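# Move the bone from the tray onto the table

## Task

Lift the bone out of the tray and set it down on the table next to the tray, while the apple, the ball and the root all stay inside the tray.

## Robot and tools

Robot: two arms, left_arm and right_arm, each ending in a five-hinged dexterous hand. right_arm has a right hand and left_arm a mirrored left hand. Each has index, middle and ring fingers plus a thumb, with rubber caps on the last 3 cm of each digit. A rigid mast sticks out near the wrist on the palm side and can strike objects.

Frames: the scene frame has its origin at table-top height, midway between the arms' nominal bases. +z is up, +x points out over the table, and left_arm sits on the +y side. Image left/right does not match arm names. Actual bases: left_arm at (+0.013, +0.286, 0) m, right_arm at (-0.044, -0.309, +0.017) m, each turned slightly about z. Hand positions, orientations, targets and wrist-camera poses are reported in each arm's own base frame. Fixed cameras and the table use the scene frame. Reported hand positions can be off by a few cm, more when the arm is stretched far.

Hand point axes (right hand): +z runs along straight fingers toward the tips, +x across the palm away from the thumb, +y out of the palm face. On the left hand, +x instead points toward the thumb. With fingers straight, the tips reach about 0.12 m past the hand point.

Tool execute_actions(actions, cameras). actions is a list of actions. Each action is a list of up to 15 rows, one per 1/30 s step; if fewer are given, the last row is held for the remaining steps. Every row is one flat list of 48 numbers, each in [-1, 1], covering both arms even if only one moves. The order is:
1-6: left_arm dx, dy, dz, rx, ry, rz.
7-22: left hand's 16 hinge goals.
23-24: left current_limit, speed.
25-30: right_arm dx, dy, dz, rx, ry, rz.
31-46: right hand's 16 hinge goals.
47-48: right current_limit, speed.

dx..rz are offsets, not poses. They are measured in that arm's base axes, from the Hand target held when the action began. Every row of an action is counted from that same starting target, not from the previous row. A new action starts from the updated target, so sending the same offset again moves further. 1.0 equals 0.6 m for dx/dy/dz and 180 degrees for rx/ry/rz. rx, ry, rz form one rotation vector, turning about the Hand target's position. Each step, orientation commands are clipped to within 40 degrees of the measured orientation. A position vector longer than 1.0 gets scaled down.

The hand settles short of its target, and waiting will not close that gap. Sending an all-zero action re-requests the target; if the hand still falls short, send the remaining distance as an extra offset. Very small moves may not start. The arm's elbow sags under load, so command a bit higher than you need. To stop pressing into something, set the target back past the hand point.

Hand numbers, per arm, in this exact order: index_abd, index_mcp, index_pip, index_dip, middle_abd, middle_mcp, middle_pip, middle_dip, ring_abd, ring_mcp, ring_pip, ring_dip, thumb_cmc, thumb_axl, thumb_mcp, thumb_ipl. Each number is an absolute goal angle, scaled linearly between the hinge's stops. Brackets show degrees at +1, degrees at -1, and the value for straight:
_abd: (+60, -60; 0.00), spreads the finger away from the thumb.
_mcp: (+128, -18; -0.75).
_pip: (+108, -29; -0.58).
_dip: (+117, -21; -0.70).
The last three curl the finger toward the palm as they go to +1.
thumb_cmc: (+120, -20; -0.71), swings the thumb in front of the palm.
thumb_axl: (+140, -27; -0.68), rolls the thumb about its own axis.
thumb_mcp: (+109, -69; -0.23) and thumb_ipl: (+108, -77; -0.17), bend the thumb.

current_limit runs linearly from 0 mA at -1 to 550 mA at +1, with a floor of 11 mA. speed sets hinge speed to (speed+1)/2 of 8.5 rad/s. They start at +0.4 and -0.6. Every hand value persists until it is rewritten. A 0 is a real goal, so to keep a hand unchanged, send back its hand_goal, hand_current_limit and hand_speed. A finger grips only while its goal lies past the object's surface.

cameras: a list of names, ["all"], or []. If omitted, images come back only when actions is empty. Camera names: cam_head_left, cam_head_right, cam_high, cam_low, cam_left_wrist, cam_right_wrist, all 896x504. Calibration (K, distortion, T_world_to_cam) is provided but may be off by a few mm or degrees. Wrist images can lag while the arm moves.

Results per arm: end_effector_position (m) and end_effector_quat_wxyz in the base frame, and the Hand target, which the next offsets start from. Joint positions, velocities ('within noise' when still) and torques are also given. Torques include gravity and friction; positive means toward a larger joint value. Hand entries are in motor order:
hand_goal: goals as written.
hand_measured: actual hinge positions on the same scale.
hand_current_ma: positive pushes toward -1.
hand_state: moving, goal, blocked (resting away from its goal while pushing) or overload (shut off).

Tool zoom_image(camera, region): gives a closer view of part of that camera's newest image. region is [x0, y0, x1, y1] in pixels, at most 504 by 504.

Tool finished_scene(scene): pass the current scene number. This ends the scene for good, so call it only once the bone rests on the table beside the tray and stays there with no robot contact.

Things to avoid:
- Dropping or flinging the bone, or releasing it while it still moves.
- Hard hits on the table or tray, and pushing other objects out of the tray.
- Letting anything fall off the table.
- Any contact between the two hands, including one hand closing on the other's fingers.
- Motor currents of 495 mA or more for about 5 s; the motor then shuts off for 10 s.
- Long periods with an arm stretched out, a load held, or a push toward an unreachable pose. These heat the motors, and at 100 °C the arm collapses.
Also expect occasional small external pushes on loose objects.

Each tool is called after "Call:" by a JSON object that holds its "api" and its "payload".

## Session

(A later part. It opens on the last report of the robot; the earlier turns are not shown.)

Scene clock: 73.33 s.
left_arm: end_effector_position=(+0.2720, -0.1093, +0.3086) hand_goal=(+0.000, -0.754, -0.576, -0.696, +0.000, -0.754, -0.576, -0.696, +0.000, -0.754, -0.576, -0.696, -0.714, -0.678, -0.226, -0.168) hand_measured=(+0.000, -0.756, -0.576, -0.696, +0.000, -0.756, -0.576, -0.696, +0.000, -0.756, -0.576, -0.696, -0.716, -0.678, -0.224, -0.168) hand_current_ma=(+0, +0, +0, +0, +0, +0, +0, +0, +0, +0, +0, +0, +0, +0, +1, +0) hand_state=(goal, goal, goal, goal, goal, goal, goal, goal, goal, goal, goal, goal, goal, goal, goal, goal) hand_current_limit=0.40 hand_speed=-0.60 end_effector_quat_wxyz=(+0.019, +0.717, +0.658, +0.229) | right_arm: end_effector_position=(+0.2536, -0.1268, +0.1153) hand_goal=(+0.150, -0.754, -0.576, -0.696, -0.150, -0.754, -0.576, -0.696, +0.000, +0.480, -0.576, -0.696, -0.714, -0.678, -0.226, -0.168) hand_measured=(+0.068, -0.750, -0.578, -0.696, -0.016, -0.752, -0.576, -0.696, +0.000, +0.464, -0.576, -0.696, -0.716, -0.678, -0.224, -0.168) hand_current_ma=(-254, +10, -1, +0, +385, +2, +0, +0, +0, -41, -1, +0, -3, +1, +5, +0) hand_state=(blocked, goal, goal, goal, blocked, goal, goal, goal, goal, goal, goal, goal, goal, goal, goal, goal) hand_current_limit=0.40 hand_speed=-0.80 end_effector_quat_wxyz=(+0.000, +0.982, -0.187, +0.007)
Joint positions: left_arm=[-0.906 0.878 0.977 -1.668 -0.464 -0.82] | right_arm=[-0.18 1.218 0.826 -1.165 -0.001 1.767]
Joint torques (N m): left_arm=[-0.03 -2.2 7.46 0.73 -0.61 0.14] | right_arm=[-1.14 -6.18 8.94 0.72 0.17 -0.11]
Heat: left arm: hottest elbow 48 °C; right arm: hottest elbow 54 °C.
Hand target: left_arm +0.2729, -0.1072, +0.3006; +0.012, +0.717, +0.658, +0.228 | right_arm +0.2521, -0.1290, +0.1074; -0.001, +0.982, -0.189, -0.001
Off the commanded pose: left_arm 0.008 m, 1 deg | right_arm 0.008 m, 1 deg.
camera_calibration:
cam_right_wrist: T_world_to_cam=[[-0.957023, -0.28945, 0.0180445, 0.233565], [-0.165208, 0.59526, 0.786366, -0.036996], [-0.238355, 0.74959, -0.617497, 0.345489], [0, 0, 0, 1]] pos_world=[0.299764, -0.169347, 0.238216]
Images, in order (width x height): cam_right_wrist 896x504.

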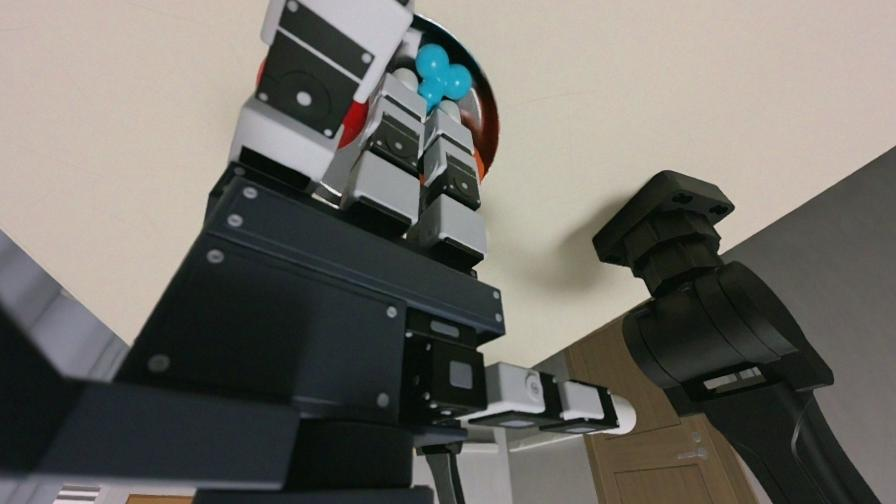

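Call:
{"api": "execute_actions", "payload": {"actions": [[[0,0,0,0,0,0,0,-0.754,-0.576,-0.696,0,-0.754,-0.576,-0.696,0,-0.754,-0.576,-0.696,-0.714,-0.678,-0.226,-0.168,0.4,-0.6,0,0,0.05,0,0,0,0.15,-0.754,-0.576,-0.696,-0.15,-0.754,-0.576,-0.696,0,0.48,-0.576,-0.696,-0.714,-0.678,-0.226,-0.168,0.5,-0.8]],[[0,0,0,0,0,0,0,-0.754,-0.576,-0.696,0,-0.754,-0.576,-0.696,0,-0.754,-0.576,-0.696,-0.714,-0.678,-0.226,-0.168,0.4,-0.6,0,0,0.05,0,0,0,0.15,-0.754,-0.576,-0.696,-0.15,-0.754,-0.576,-0.696,0,0.48,-0.576,-0.696,-0.714,-0.678,-0.226,-0.168,0.5,-0.8]],[[0,0,0,0,0,0,0,-0.754,-0.576,-0.696,0,-0.754,-0.576,-0.696,0,-0.754,-0.576,-0.696,-0.714,-0.678,-0.226,-0.168,0.4,-0.6,0.01,0,0.07,0,0,0,0.15,-0.754,-0.576,-0.696,-0.15,-0.754,-0.576,-0.696,0,0.48,-0.576,-0.696,-0.714,-0.678,-0.226,-0.168,0.5,-0.8]]], "cameras": ["cam_high","cam_low","cam_right_wrist"]}}

Call:
{"api": "zoom_image", "payload": {"camera": "cam_low", "region": [190, 240, 330, 350]}}

Call:
{"api": "zoom_image", "payload": {"camera": "cam_high", "region": [200, 260, 340, 385]}}

Scene clock: 77.77 s.
left_arm: end_effector_position=(+0.2720, -0.1093, +0.3086) hand_goal=(+0.000, -0.754, -0.576, -0.696, +0.000, -0.754, -0.576, -0.696, +0.000, -0.754, -0.576, -0.696, -0.714, -0.678, -0.226, -0.168) hand_measured=(+0.000, -0.756, -0.576, -0.696, +0.000, -0.756, -0.576, -0.696, +0.000, -0.756, -0.576, -0.696, -0.716, -0.678, -0.224, -0.168) hand_current_ma=(+0, +0, +0, +0, +0, +0, +0, +0, +0, +0, +0, +0, +0, +0, +1, +0) hand_state=(goal, goal, goal, goal, goal, goal, goal, goal, goal, goal, goal, goal, goal, goal, goal, goal) hand_current_limit=0.40 hand_speed=-0.60 end_effector_quat_wxyz=(+0.019, +0.717, +0.658, +0.229) | right_arm: end_effector_position=(+0.2456, -0.1253, +0.1924) hand_goal=(+0.150, -0.754, -0.576, -0.696, -0.150, -0.754, -0.576, -0.696, +0.000, +0.480, -0.576, -0.696, -0.714, -0.678, -0.226, -0.168) hand_measured=(+0.068, -0.754, -0.576, -0.696, -0.018, -0.752, -0.574, -0.696, +0.000, +0.464, -0.576, -0.696, -0.716, -0.678, -0.224, -0.168) hand_current_ma=(-254, +1, +0, +0, +412, +3, +2, +0, +0, -41, -1, +0, -3, +1, +6, +0) hand_state=(blocked, goal, goal, goal, blocked, goal, goal, goal, goal, goal, goal, goal, goal, goal, goal, goal) hand_current_limit=0.50 hand_speed=-0.80 end_effector_quat_wxyz=(+0.000, +0.982, -0.187, -0.022)
Joint positions: left_arm=[-0.906 0.878 0.977 -1.668 -0.464 -0.82] | right_arm=[-0.18 1.173 0.994 -1.436 -0.001 1.767]
Joint torques (N m): left_arm=[-0.03 -2.32 7.45 0.72 -0.61 0.13] | right_arm=[-0.85 -7.59 14.38 -0.05 0.18 -0.07]
Heat: left arm: hottest elbow 48 °C; right arm: hottest elbow 55 °C.
Hand target: left_arm +0.2729, -0.1072, +0.3006; +0.012, +0.717, +0.658, +0.228 | right_arm +0.2580, -0.1290, +0.2095; -0.001, +0.982, -0.189, -0.001
Off the commanded pose: left_arm 0.008 m, 1 deg | right_arm 0.021 m, 2 deg.
camera_calibration:
cam_right_wrist: T_world_to_cam=[[-0.954551, -0.289896, 0.0692377, 0.214387], [-0.12022, 0.587058, 0.800569, -0.114669], [-0.272728, 0.75586, -0.595227, 0.39505], [0, 0, 0, 1]] pos_world=[0.298599, -0.169136, 0.312102]
Images, in order (width x height): cam_high 896x504, cam_low 896x504, cam_right_wrist 896x504.

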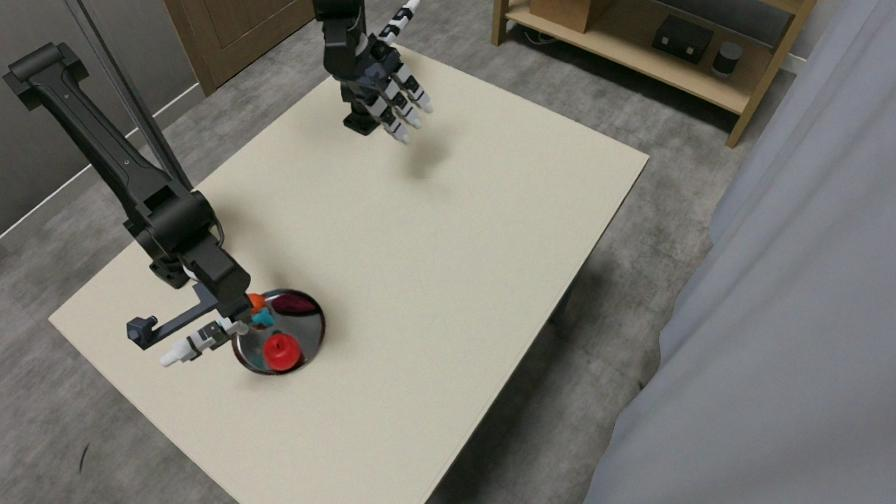

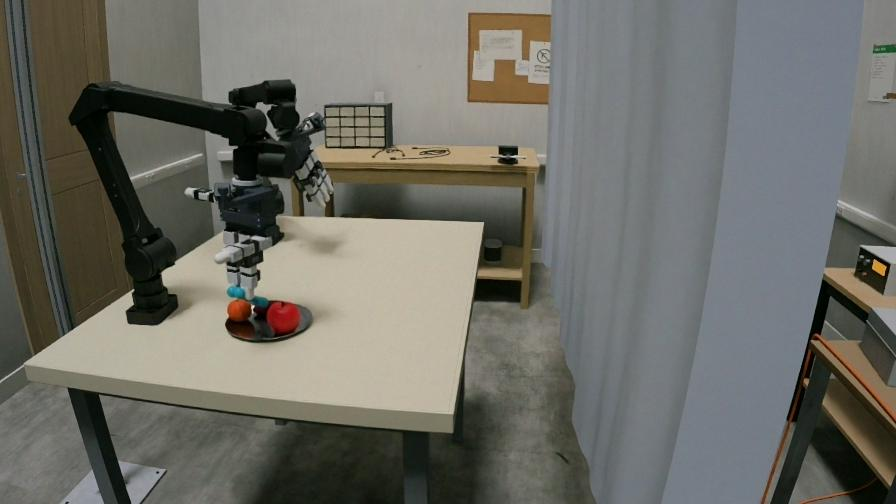

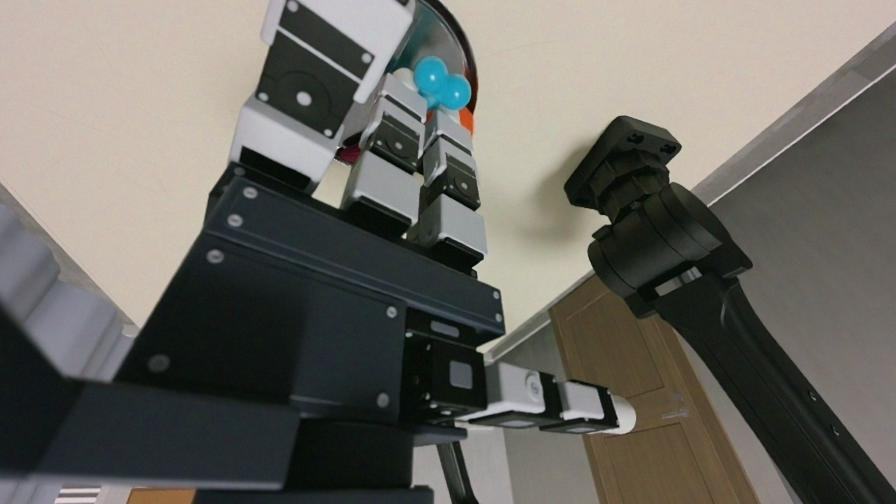

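Scaled by 3.600 from the camera's 896x504 image, which has a finer 1280x720 frame.

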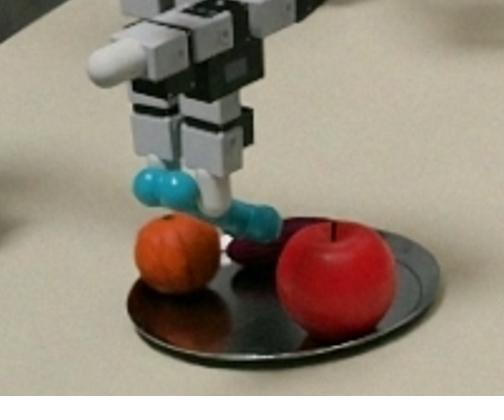

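Scaled by 3.600 from the camera's 896x504 image, which has a finer 1280x720 frame.

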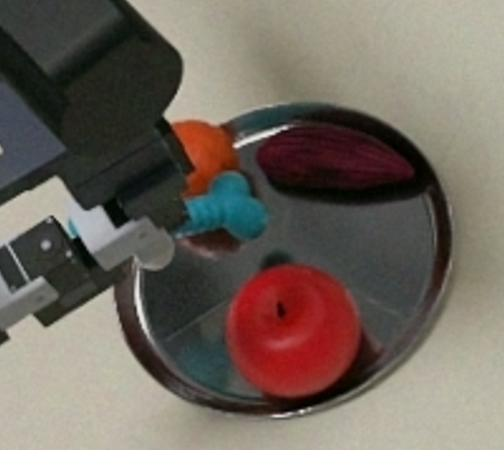

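Call:
{"api": "execute_actions", "payload": {"actions": [[[0,0,0,0,0,0,0,-0.754,-0.576,-0.696,0,-0.754,-0.576,-0.696,0,-0.754,-0.576,-0.696,-0.714,-0.678,-0.226,-0.168,0.4,-0.6,0.043,0.1,0.025,0,0,0.053,0.15,-0.754,-0.576,-0.696,-0.15,-0.754,-0.576,-0.696,0,0.48,-0.576,-0.696,-0.714,-0.678,-0.226,-0.168,0.5,-0.8]],[[0,0,0,0,0,0,0,-0.754,-0.576,-0.696,0,-0.754,-0.576,-0.696,0,-0.754,-0.576,-0.696,-0.714,-0.678,-0.226,-0.168,0.4,-0.6,0.043,0.11,0,0,0,0.053,0.15,-0.754,-0.576,-0.696,-0.15,-0.754,-0.576,-0.696,0,0.48,-0.576,-0.696,-0.714,-0.678,-0.226,-0.168,0.5,-0.8]],[[0,0,0,0,0,0,0,-0.754,-0.576,-0.696,0,-0.754,-0.576,-0.696,0,-0.754,-0.576,-0.696,-0.714,-0.678,-0.226,-0.168,0.4,-0.6,0.043,0.11,0,0,0,0.053,0.15,-0.754,-0.576,-0.696,-0.15,-0.754,-0.576,-0.696,0,0.48,-0.576,-0.696,-0.714,-0.678,-0.226,-0.168,0.5,-0.8]],[[0,0,0,0,0,0,0,-0.754,-0.576,-0.696,0,-0.754,-0.576,-0.696,0,-0.754,-0.576,-0.696,-0.714,-0.678,-0.226,-0.168,0.4,-0.6,0.043,0.115,-0.02,0,0,0.053,0.15,-0.754,-0.576,-0.696,-0.15,-0.754,-0.576,-0.696,0,0.48,-0.576,-0.696,-0.714,-0.678,-0.226,-0.168,0.5,-0.8]],[[0,0,0,0,0,0,0,-0.754,-0.576,-0.696,0,-0.754,-0.576,-0.696,0,-0.754,-0.576,-0.696,-0.714,-0.678,-0.226,-0.168,0.4,-0.6,0,0,-0.06,0,0,0,0.15,-0.754,-0.576,-0.696,-0.15,-0.754,-0.576,-0.696,0,0.48,-0.576,-0.696,-0.714,-0.678,-0.226,-0.168,0.5,-0.8]]], "cameras": ["cam_high","cam_low","cam_right_wrist"]}}

Call:
{"api": "zoom_image", "payload": {"camera": "cam_low", "region": [220, 200, 360, 330]}}

Call:
{"api": "zoom_image", "payload": {"camera": "cam_high", "region": [220, 200, 380, 380]}}

Scene clock: 85.13 s.
left_arm: end_effector_position=(+0.2720, -0.1093, +0.3086) hand_goal=(+0.000, -0.754, -0.576, -0.696, +0.000, -0.754, -0.576, -0.696, +0.000, -0.754, -0.576, -0.696, -0.714, -0.678, -0.226, -0.168) hand_measured=(+0.000, -0.756, -0.576, -0.696, +0.000, -0.756, -0.576, -0.696, +0.000, -0.756, -0.576, -0.696, -0.716, -0.678, -0.224, -0.168) hand_current_ma=(+0, +0, +0, +0, +0, +0, +0, +0, +0, +0, +0, +0, +0, +0, +1, +0) hand_state=(goal, goal, goal, goal, goal, goal, goal, goal, goal, goal, goal, goal, goal, goal, goal, goal) hand_current_limit=0.40 hand_speed=-0.60 end_effector_quat_wxyz=(+0.019, +0.717, +0.658, +0.229) | right_arm: end_effector_position=(+0.3570, +0.1340, +0.1808) hand_goal=(+0.150, -0.754, -0.576, -0.696, -0.150, -0.754, -0.576, -0.696, +0.000, +0.480, -0.576, -0.696, -0.714, -0.678, -0.226, -0.168) hand_measured=(+0.068, -0.754, -0.574, -0.696, -0.020, -0.752, -0.574, -0.696, +0.000, +0.464, -0.576, -0.696, -0.714, -0.678, -0.224, -0.168) hand_current_ma=(-254, +1, +2, +0, +412, +1, +3, +1, +0, -41, -1, +0, +0, +1, +7, +0) hand_state=(blocked, goal, goal, goal, blocked, goal, goal, goal, goal, goal, goal, goal, goal, goal, goal, goal) hand_current_limit=0.50 hand_speed=-0.80 end_effector_quat_wxyz=(-0.002, +0.990, +0.142, +0.000)
Joint positions: left_arm=[-0.906 0.878 0.977 -1.668 -0.464 -0.82] | right_arm=[0.558 1.456 1.229 -1.342 -0.004 1.845]
Joint torques (N m): left_arm=[0.03 -2.14 7.47 0.76 -0.61 0.14] | right_arm=[-1.14 -10.93 10.11 0.57 0.27 -0.15]
Heat: left arm: hottest elbow 48 °C; right arm: hottest elbow 56 °C.
Hand target: left_arm +0.2729, -0.1072, +0.3006; +0.012, +0.717, +0.658, +0.228 | right_arm +0.3613, +0.1321, +0.1764; -0.001, +0.990, +0.143, -0.001
Off the commanded pose: left_arm 0.008 m, 1 deg | right_arm 0.006 m, 0 deg.
camera_calibration:
cam_right_wrist: T_world_to_cam=[[-0.577363, -0.816029, 0.027359, 0.340126], [-0.486223, 0.370549, 0.791379, -0.0829176], [-0.655926, 0.443611, -0.610713, 0.403995], [0, 0, 0, 1]] pos_world=[0.421051, 0.129061, 0.303039]
Images, in order (width x height): cam_high 896x504, cam_low 896x504, cam_right_wrist 896x504.

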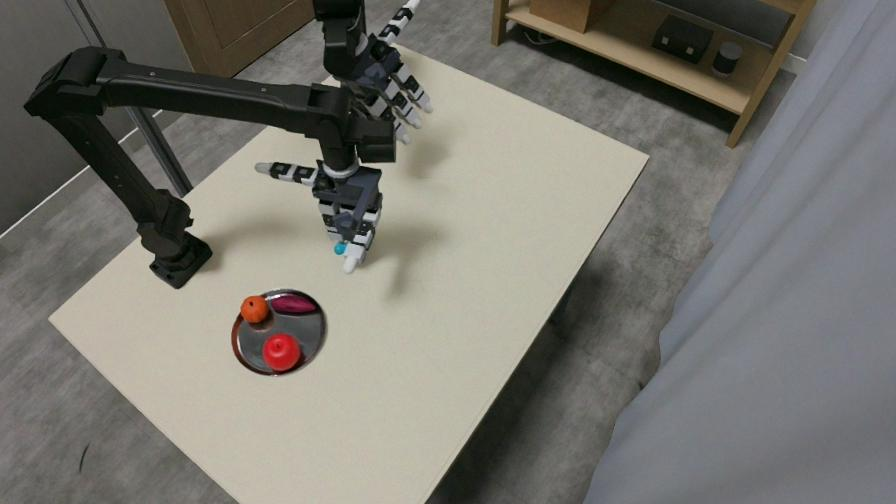

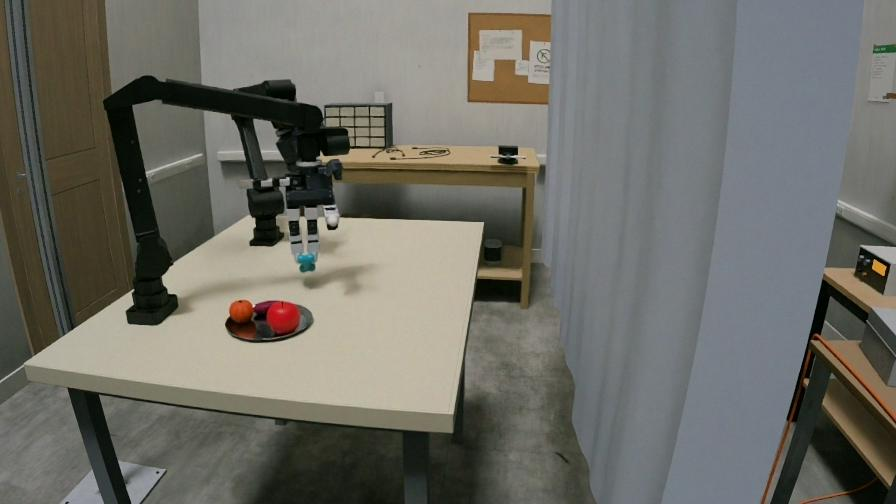

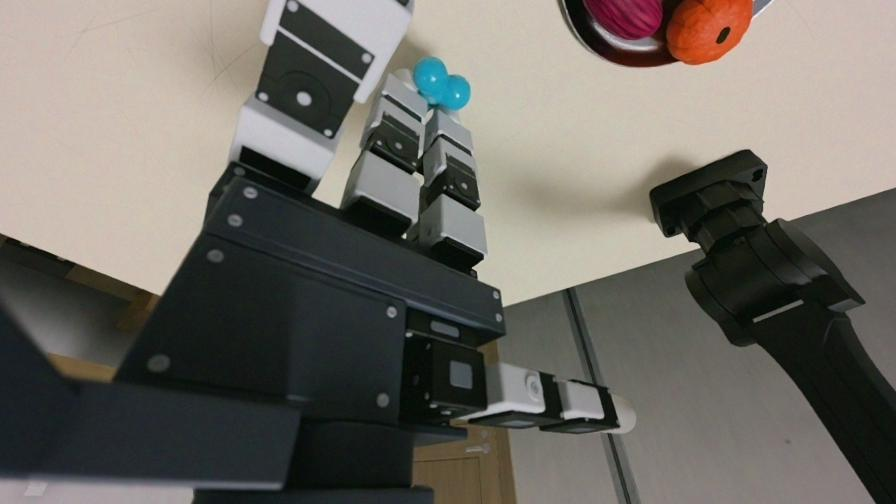

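Scaled by 3.600 from the camera's 896x504 image, which has a finer 1280x720 frame.

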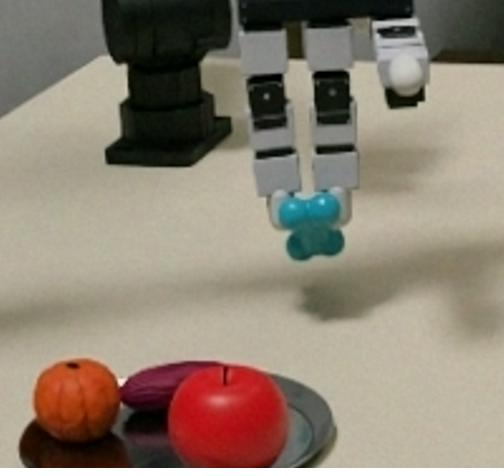

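Scaled by 2.800 from the camera's 896x504 image, which has a finer 1280x720 frame.

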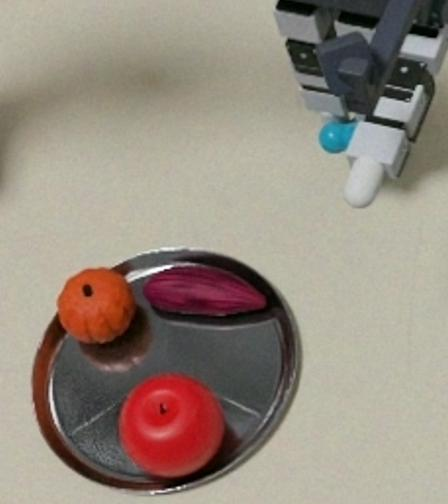

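Call:
{"api": "execute_actions", "payload": {"actions": [[[0,0,0,0,0,0,0,-0.754,-0.576,-0.696,0,-0.754,-0.576,-0.696,0,-0.754,-0.576,-0.696,-0.714,-0.678,-0.226,-0.168,0.4,-0.6,0,0,-0.05,0,0,0,0.15,-0.754,-0.576,-0.696,-0.15,-0.754,-0.576,-0.696,0,0.48,-0.576,-0.696,-0.714,-0.678,-0.226,-0.168,0.5,-0.8]],[[0,0,0,0,0,0,0,-0.754,-0.576,-0.696,0,-0.754,-0.576,-0.696,0,-0.754,-0.576,-0.696,-0.714,-0.678,-0.226,-0.168,0.4,-0.6,0,0,-0.022,0,0,0,0.15,-0.754,-0.576,-0.696,-0.15,-0.754,-0.576,-0.696,0,0.48,-0.576,-0.696,-0.714,-0.678,-0.226,-0.168,0.5,-0.8]],[[0,0,0,0,0,0,0,-0.754,-0.576,-0.696,0,-0.754,-0.576,-0.696,0,-0.754,-0.576,-0.696,-0.714,-0.678,-0.226,-0.168,0.4,-0.6,0,0,-0.018,0,0,0,0.15,-0.754,-0.576,-0.696,-0.15,-0.754,-0.576,-0.696,0,0.48,-0.576,-0.696,-0.714,-0.678,-0.226,-0.168,0.5,-0.8]]], "cameras": ["cam_high","cam_low"]}}

Call:
{"api": "zoom_image", "payload": {"camera": "cam_low", "region": [250, 210, 370, 310]}}

Call:
{"api": "zoom_image", "payload": {"camera": "cam_high", "region": [290, 180, 410, 300]}}

Scene clock: 88.67 s.
left_arm: end_effector_position=(+0.2720, -0.1093, +0.3086) hand_goal=(+0.000, -0.754, -0.576, -0.696, +0.000, -0.754, -0.576, -0.696, +0.000, -0.754, -0.576, -0.696, -0.714, -0.678, -0.226, -0.168) hand_measured=(+0.000, -0.756, -0.576, -0.696, +0.000, -0.756, -0.576, -0.696, +0.000, -0.756, -0.576, -0.696, -0.716, -0.678, -0.224, -0.168) hand_current_ma=(+0, +0, +0, +0, +0, +0, +0, +0, +0, +0, +0, +0, +0, +0, +1, +0) hand_state=(goal, goal, goal, goal, goal, goal, goal, goal, goal, goal, goal, goal, goal, goal, goal, goal) hand_current_limit=0.40 hand_speed=-0.60 end_effector_quat_wxyz=(+0.019, +0.717, +0.658, +0.229) | right_arm: end_effector_position=(+0.3618, +0.1303, +0.1322) hand_goal=(+0.150, -0.754, -0.576, -0.696, -0.150, -0.754, -0.576, -0.696, +0.000, +0.480, -0.576, -0.696, -0.714, -0.678, -0.226, -0.168) hand_measured=(+0.068, -0.728, -0.558, -0.690, -0.020, -0.738, -0.568, -0.692, +0.000, +0.464, -0.576, -0.696, -0.714, -0.678, -0.224, -0.168) hand_current_ma=(-254, +82, +44, +13, +412, +40, +17, +6, +0, -41, -1, +0, +0, +1, +7, +0) hand_state=(blocked, blocked, goal, goal, blocked, goal, goal, goal, goal, goal, goal, goal, goal, goal, goal, goal) hand_current_limit=0.50 hand_speed=-0.80 end_effector_quat_wxyz=(+0.002, +0.990, +0.139, +0.008)
Joint positions: left_arm=[-0.906 0.878 0.977 -1.668 -0.464 -0.82] | right_arm=[0.55 1.493 1.135 -1.199 0.011 1.842]
Joint torques (N m): left_arm=[0.03 -2.32 7.47 0.75 -0.6 0.15] | right_arm=[-0.44 -10.58 9.24 0.62 -0.21 -0.12]
Heat: left arm: hottest elbow 48 °C; right arm: hottest elbow 56 °C.
Hand target: left_arm +0.2729, -0.1072, +0.3006; +0.012, +0.717, +0.658, +0.228 | right_arm +0.3613, +0.1320, +0.1226; -0.001, +0.990, +0.142, -0.001
Off the commanded pose: left_arm 0.008 m, 1 deg | right_arm 0.010 m, 1 deg.
Images, in order (width x height): cam_high 896x504, cam_low 896x504.

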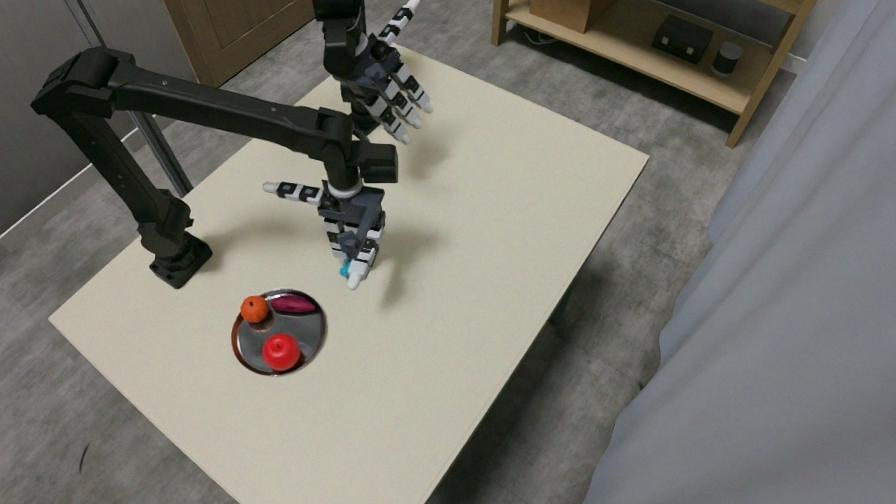

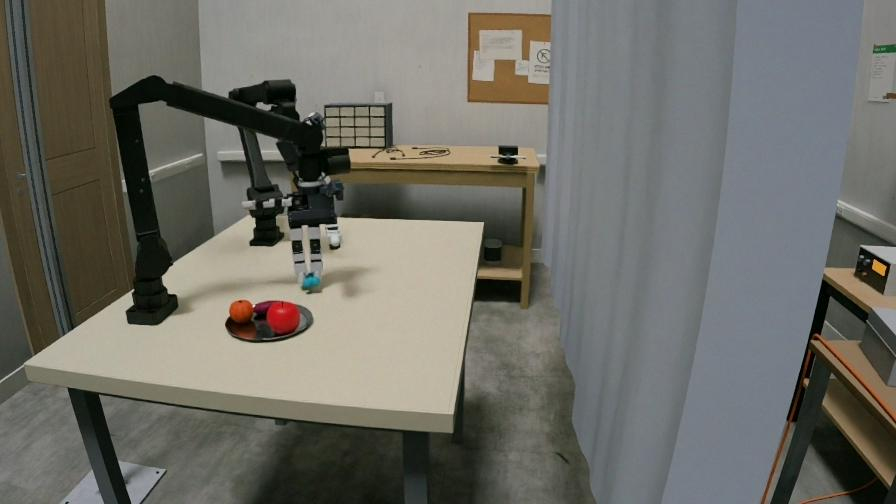

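Scaled by 4.200 from the camera's 896x504 image, which has a finer 1280x720 frame.

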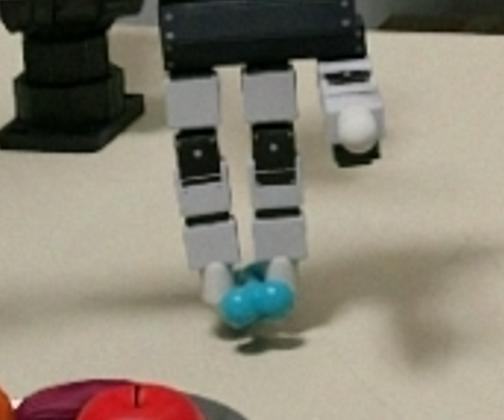

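Scaled by 4.200 from the camera's 896x504 image, which has a finer 1280x720 frame.

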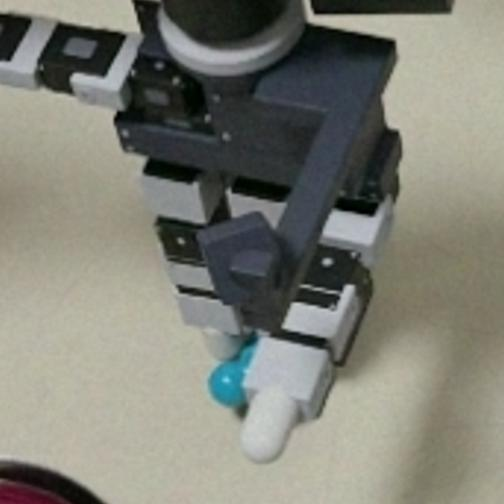

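Call:
{"api": "execute_actions", "payload": {"actions": [[[0,0,0,0,0,0,0,-0.754,-0.576,-0.696,0,-0.754,-0.576,-0.696,0,-0.754,-0.576,-0.696,-0.714,-0.678,-0.226,-0.168,0.4,-0.6,0,0,-0.018,0,0,0,0.14,-0.754,-0.576,-0.696,-0.12,-0.754,-0.576,-0.696,0,0.48,-0.576,-0.696,-0.714,-0.678,-0.226,-0.168,0.3,-0.8]],[[0,0,0,0,0,0,0,-0.754,-0.576,-0.696,0,-0.754,-0.576,-0.696,0,-0.754,-0.576,-0.696,-0.714,-0.678,-0.226,-0.168,0.4,-0.6,0,0,-0.015,0,0,0,0.14,-0.754,-0.576,-0.696,-0.12,-0.754,-0.576,-0.696,0,0.48,-0.576,-0.696,-0.714,-0.678,-0.226,-0.168,0.3,-0.8]]], "cameras": ["cam_low"]}}

Call:
{"api": "zoom_image", "payload": {"camera": "cam_low", "region": [250, 210, 370, 310]}}

Scene clock: 92.60 s.
left_arm: end_effector_position=(+0.2720, -0.1093, +0.3086) hand_goal=(+0.000, -0.754, -0.576, -0.696, +0.000, -0.754, -0.576, -0.696, +0.000, -0.754, -0.576, -0.696, -0.714, -0.678, -0.226, -0.168) hand_measured=(+0.000, -0.756, -0.576, -0.696, +0.000, -0.756, -0.576, -0.696, +0.000, -0.756, -0.576, -0.696, -0.716, -0.678, -0.224, -0.168) hand_current_ma=(+0, +0, +0, +0, +0, +0, +0, +0, +0, +0, +0, +0, +0, +0, +1, +0) hand_state=(goal, goal, goal, goal, goal, goal, goal, goal, goal, goal, goal, goal, goal, goal, goal, goal) hand_current_limit=0.40 hand_speed=-0.60 end_effector_quat_wxyz=(+0.019, +0.717, +0.658, +0.229) | right_arm: end_effector_position=(+0.3610, +0.1308, +0.1172) hand_goal=(+0.140, -0.754, -0.576, -0.696, -0.120, -0.754, -0.576, -0.696, +0.000, +0.480, -0.576, -0.696, -0.714, -0.678, -0.226, -0.168) hand_measured=(+0.068, -0.730, -0.558, -0.690, -0.020, -0.740, -0.568, -0.692, +0.000, +0.464, -0.576, -0.696, -0.714, -0.678, -0.224, -0.168) hand_current_ma=(-217, +73, +44, +15, +319, +34, +17, +6, +0, -41, -1, +0, +0, +1, +7, +0) hand_state=(blocked, blocked, goal, goal, blocked, goal, goal, goal, goal, goal, goal, goal, goal, goal, goal, goal) hand_current_limit=0.30 hand_speed=-0.80 end_effector_quat_wxyz=(+0.000, +0.990, +0.139, +0.007)
Joint positions: left_arm=[-0.906 0.878 0.977 -1.668 -0.464 -0.82] | right_arm=[0.55 1.507 1.11 -1.161 0.006 1.842]
Joint torques (N m): left_arm=[0.03 -2.26 7.45 0.75 -0.6 0.14] | right_arm=[-0.44 -10.17 8.46 1.14 -0.04 -0.12]
Heat: left arm: hottest elbow 48 °C; right arm: hottest elbow 56 °C.
Hand target: left_arm +0.2729, -0.1072, +0.3006; +0.012, +0.717, +0.658, +0.228 | right_arm +0.3613, +0.1320, +0.1027; -0.001, +0.990, +0.143, -0.001
Off the commanded pose: left_arm 0.008 m, 1 deg | right_arm 0.015 m, 1 deg.
Images, in order (width x height): cam_low 896x504.

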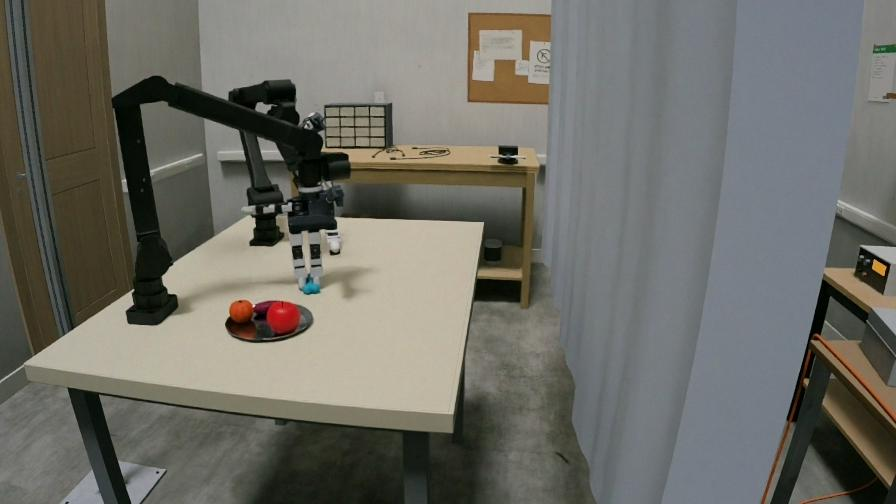

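Scaled by 4.200 from the camera's 896x504 image, which has a finer 1280x720 frame.

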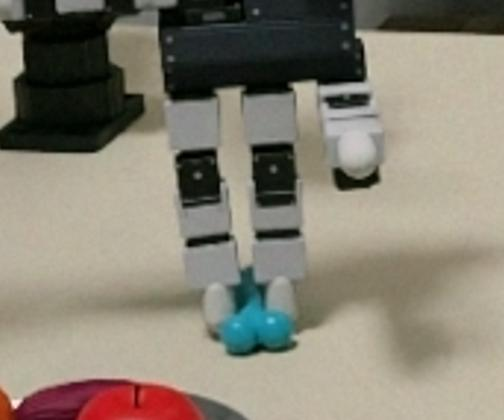

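Call:
{"api": "execute_actions", "payload": {"actions": [[[0,0,0,0,0,0,0,-0.754,-0.576,-0.696,0,-0.754,-0.576,-0.696,0,-0.754,-0.576,-0.696,-0.714,-0.678,-0.226,-0.168,0.4,-0.6,0,0,-0.013,0,0,0,0.14,-0.754,-0.576,-0.696,-0.12,-0.754,-0.576,-0.696,0,0.48,-0.576,-0.696,-0.714,-0.678,-0.226,-0.168,0.3,-0.8]]], "cameras": ["cam_low"]}}

Call:
{"api": "zoom_image", "payload": {"camera": "cam_low", "region": [250, 210, 370, 310]}}

Scene clock: 94.20 s.
left_arm: end_effector_position=(+0.2720, -0.1093, +0.3086) hand_goal=(+0.000, -0.754, -0.576, -0.696, +0.000, -0.754, -0.576, -0.696, +0.000, -0.754, -0.576, -0.696, -0.714, -0.678, -0.226, -0.168) hand_measured=(+0.000, -0.756, -0.576, -0.696, +0.000, -0.756, -0.576, -0.696, +0.000, -0.756, -0.576, -0.696, -0.716, -0.678, -0.224, -0.168) hand_current_ma=(+0, +0, +0, +0, +0, +0, +0, +0, +0, +0, +0, +0, +0, +0, +1, +0) hand_state=(goal, goal, goal, goal, goal, goal, goal, goal, goal, goal, goal, goal, goal, goal, goal, goal) hand_current_limit=0.40 hand_speed=-0.60 end_effector_quat_wxyz=(+0.019, +0.717, +0.658, +0.229) | right_arm: end_effector_position=(+0.3607, +0.1307, +0.1135) hand_goal=(+0.140, -0.754, -0.576, -0.696, -0.120, -0.754, -0.576, -0.696, +0.000, +0.480, -0.576, -0.696, -0.714, -0.678, -0.226, -0.168) hand_measured=(+0.064, -0.730, -0.558, -0.690, -0.022, -0.740, -0.568, -0.692, +0.000, +0.464, -0.576, -0.696, -0.714, -0.678, -0.224, -0.168) hand_current_ma=(-228, +73, +44, +15, +318, +34, +17, +6, +0, -41, -1, +0, +0, +1, +7, +0) hand_state=(blocked, blocked, goal, goal, blocked, goal, goal, goal, goal, goal, goal, goal, goal, goal, goal, goal) hand_current_limit=0.30 hand_speed=-0.80 end_effector_quat_wxyz=(-0.001, +0.990, +0.139, +0.009)
Joint positions: left_arm=[-0.906 0.878 0.977 -1.668 -0.464 -0.82] | right_arm=[0.55 1.507 1.1 -1.146 0.005 1.842]
Joint torques (N m): left_arm=[0.09 -2.14 7.47 0.73 -0.6 0.14] | right_arm=[-0.44 -9.47 8.21 1.33 -0.04 -0.12]
Heat: left arm: hottest elbow 48 °C; right arm: hottest elbow 56 °C.
Hand target: left_arm +0.2729, -0.1072, +0.3006; +0.012, +0.717, +0.658, +0.228 | right_arm +0.3613, +0.1320, +0.0950; -0.001, +0.990, +0.143, -0.001
Off the commanded pose: left_arm 0.008 m, 1 deg | right_arm 0.019 m, 1 deg.
Images, in order (width x height): cam_low 896x504.

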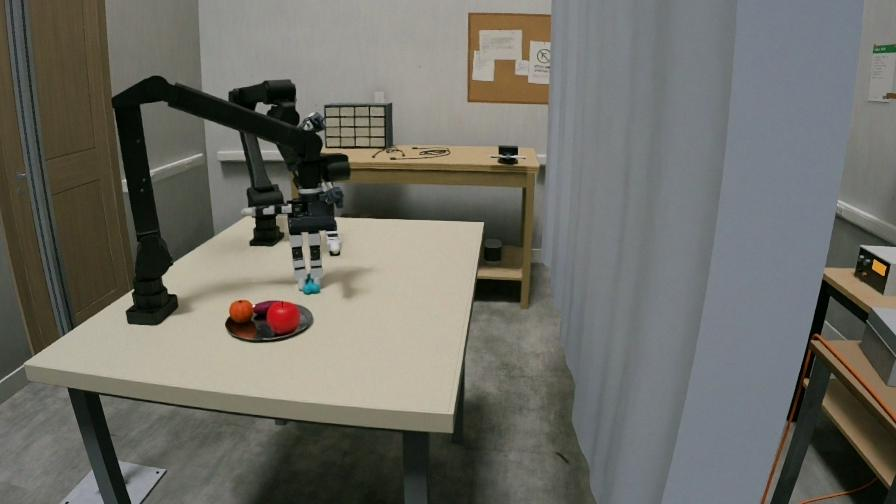

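Scaled by 4.200 from the camera's 896x504 image, which has a finer 1280x720 frame.

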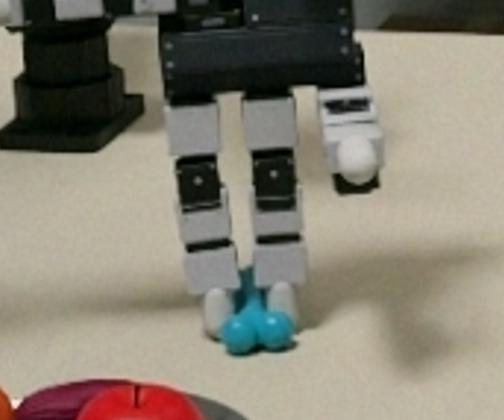

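Flat on the table now; release gently and rise.

Call:
{"api": "execute_actions", "payload": {"actions": [[[0,0,0,0,0,0,0,-0.754,-0.576,-0.696,0,-0.754,-0.576,-0.696,0,-0.754,-0.576,-0.696,-0.714,-0.678,-0.226,-0.168,0.4,-0.6,0,0,0.012,0,0,0,-0.04,-0.754,-0.576,-0.696,0.08,-0.754,-0.576,-0.696,0,0.48,-0.576,-0.696,-0.714,-0.678,-0.226,-0.168,0.3,-0.85]],[[0,0,0,0,0,0,0,-0.754,-0.576,-0.696,0,-0.754,-0.576,-0.696,0,-0.754,-0.576,-0.696,-0.714,-0.678,-0.226,-0.168,0.4,-0.6,0,0,0.02,0,0,0,-0.04,-0.754,-0.576,-0.696,0.08,-0.754,-0.576,-0.696,0,0.48,-0.576,-0.696,-0.714,-0.678,-0.226,-0.168,0.3,-0.85]],[[0,0,0,0,0,0,0,-0.754,-0.576,-0.696,0,-0.754,-0.576,-0.696,0,-0.754,-0.576,-0.696,-0.714,-0.678,-0.226,-0.168,0.4,-0.6,0,0,0.06,0,0,0,-0.04,-0.754,-0.576,-0.696,0.08,-0.754,-0.576,-0.696,0,0.48,-0.576,-0.696,-0.714,-0.678,-0.226,-0.168,0.3,-0.85]],[[0,0,0,0,0,0,0,-0.754,-0.576,-0.696,0,-0.754,-0.576,-0.696,0,-0.754,-0.576,-0.696,-0.714,-0.678,-0.226,-0.168,0.4,-0.6,0,0,0.1,0,0,0,-0.04,-0.754,-0.576,-0.696,0.08,-0.754,-0.576,-0.696,0,0.48,-0.576,-0.696,-0.714,-0.678,-0.226,-0.168,0.3,-0.85]]], "cameras": ["cam_low","cam_high"]}}

Call:
{"api": "zoom_image", "payload": {"camera": "cam_low", "region": [220, 220, 360, 350]}}

Call:
{"api": "zoom_image", "payload": {"camera": "cam_high", "region": [220, 220, 400, 380]}}

Scene clock: 98.73 s.
left_arm: end_effector_position=(+0.2720, -0.1093, +0.3086) hand_goal=(+0.000, -0.754, -0.576, -0.696, +0.000, -0.754, -0.576, -0.696, +0.000, -0.754, -0.576, -0.696, -0.714, -0.678, -0.226, -0.168) hand_measured=(+0.000, -0.756, -0.576, -0.696, +0.000, -0.756, -0.576, -0.696, +0.000, -0.756, -0.576, -0.696, -0.716, -0.678, -0.224, -0.168) hand_current_ma=(+0, +0, +0, +0, +0, +0, +0, +0, +0, +0, +0, +0, +0, +0, +1, +0) hand_state=(goal, goal, goal, goal, goal, goal, goal, goal, goal, goal, goal, goal, goal, goal, goal, goal) hand_current_limit=0.40 hand_speed=-0.60 end_effector_quat_wxyz=(+0.019, +0.717, +0.658, +0.229) | right_arm: end_effector_position=(+0.3506, +0.1254, +0.2004) hand_goal=(-0.040, -0.754, -0.576, -0.696, +0.080, -0.754, -0.576, -0.696, +0.000, +0.480, -0.576, -0.696, -0.714, -0.678, -0.226, -0.168) hand_measured=(-0.038, -0.750, -0.572, -0.694, +0.082, -0.754, -0.576, -0.694, +0.000, +0.464, -0.576, -0.696, -0.714, -0.678, -0.224, -0.168) hand_current_ma=(+4, +9, +6, +4, +4, +0, +0, +2, +0, -41, -1, +0, +0, +1, +7, +0) hand_state=(goal, goal, goal, goal, goal, goal, goal, goal, goal, goal, goal, goal, goal, goal, goal, goal) hand_current_limit=0.30 hand_speed=-0.85 end_effector_quat_wxyz=(+0.005, +0.990, +0.139, -0.010)
Joint positions: left_arm=[-0.906 0.878 0.977 -1.668 -0.464 -0.82] | right_arm=[0.55 1.437 1.258 -1.414 0.001 1.842]
Joint torques (N m): left_arm=[0.03 -2.2 7.47 0.75 -0.61 0.13] | right_arm=[-0.44 -10.7 13.76 -0.02 0.12 -0.12]
Heat: left arm: hottest elbow 47 °C; right arm: hottest elbow 56 °C.
Hand target: left_arm +0.2729, -0.1072, +0.3006; +0.012, +0.717, +0.658, +0.228 | right_arm +0.3613, +0.1320, +0.2102; -0.001, +0.990, +0.142, -0.001
Off the commanded pose: left_arm 0.008 m, 1 deg | right_arm 0.016 m, 1 deg.
Images, in order (width x height): cam_high 896x504, cam_low 896x504.

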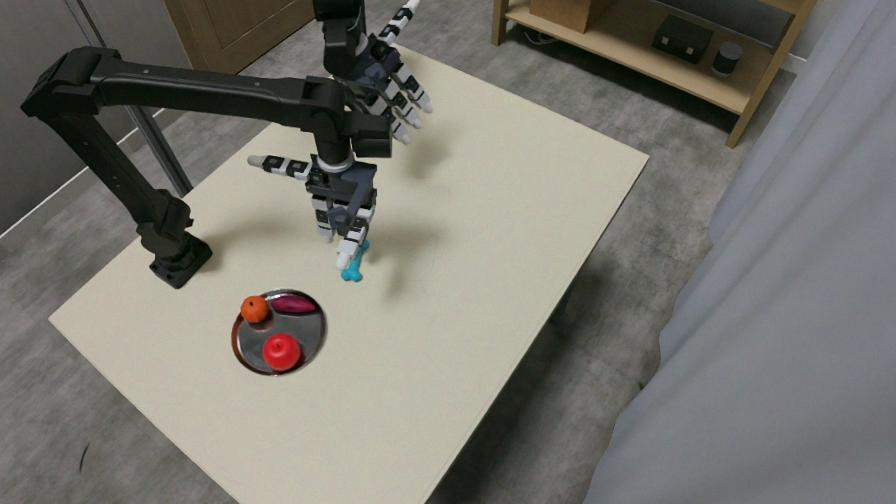

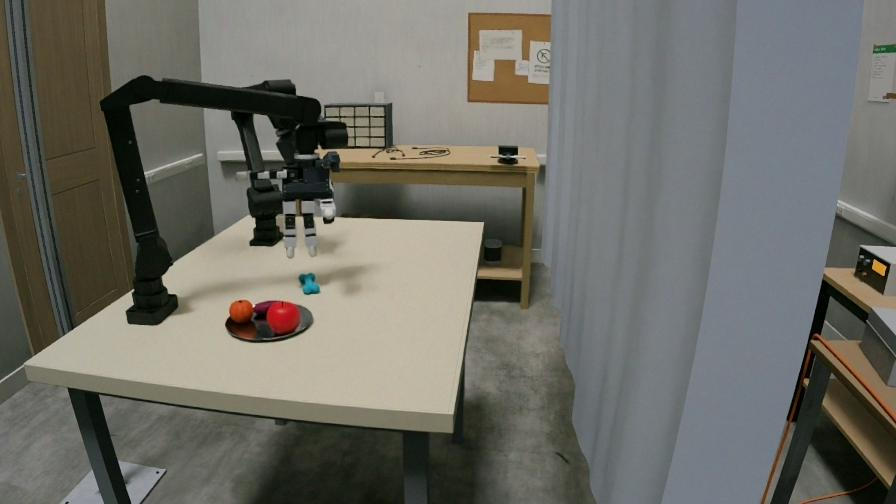

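Scaled by 3.600 from the camera's 896x504 image, which has a finer 1280x720 frame.

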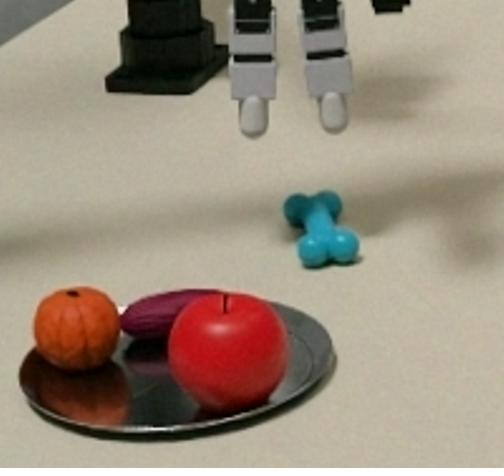

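Scaled by 2.800 from the camera's 896x504 image, which has a finer 1280x720 frame.

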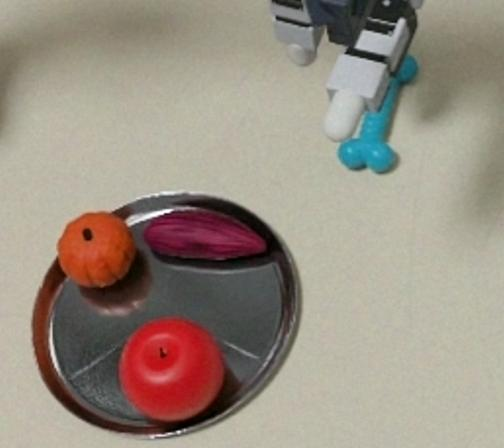

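The bone lies on the table beside the tray; the apple, ball and root are still in it.

Call:
{"api": "finished_scene", "payload": {"scene": 3}}

The scene is finished: the task was done.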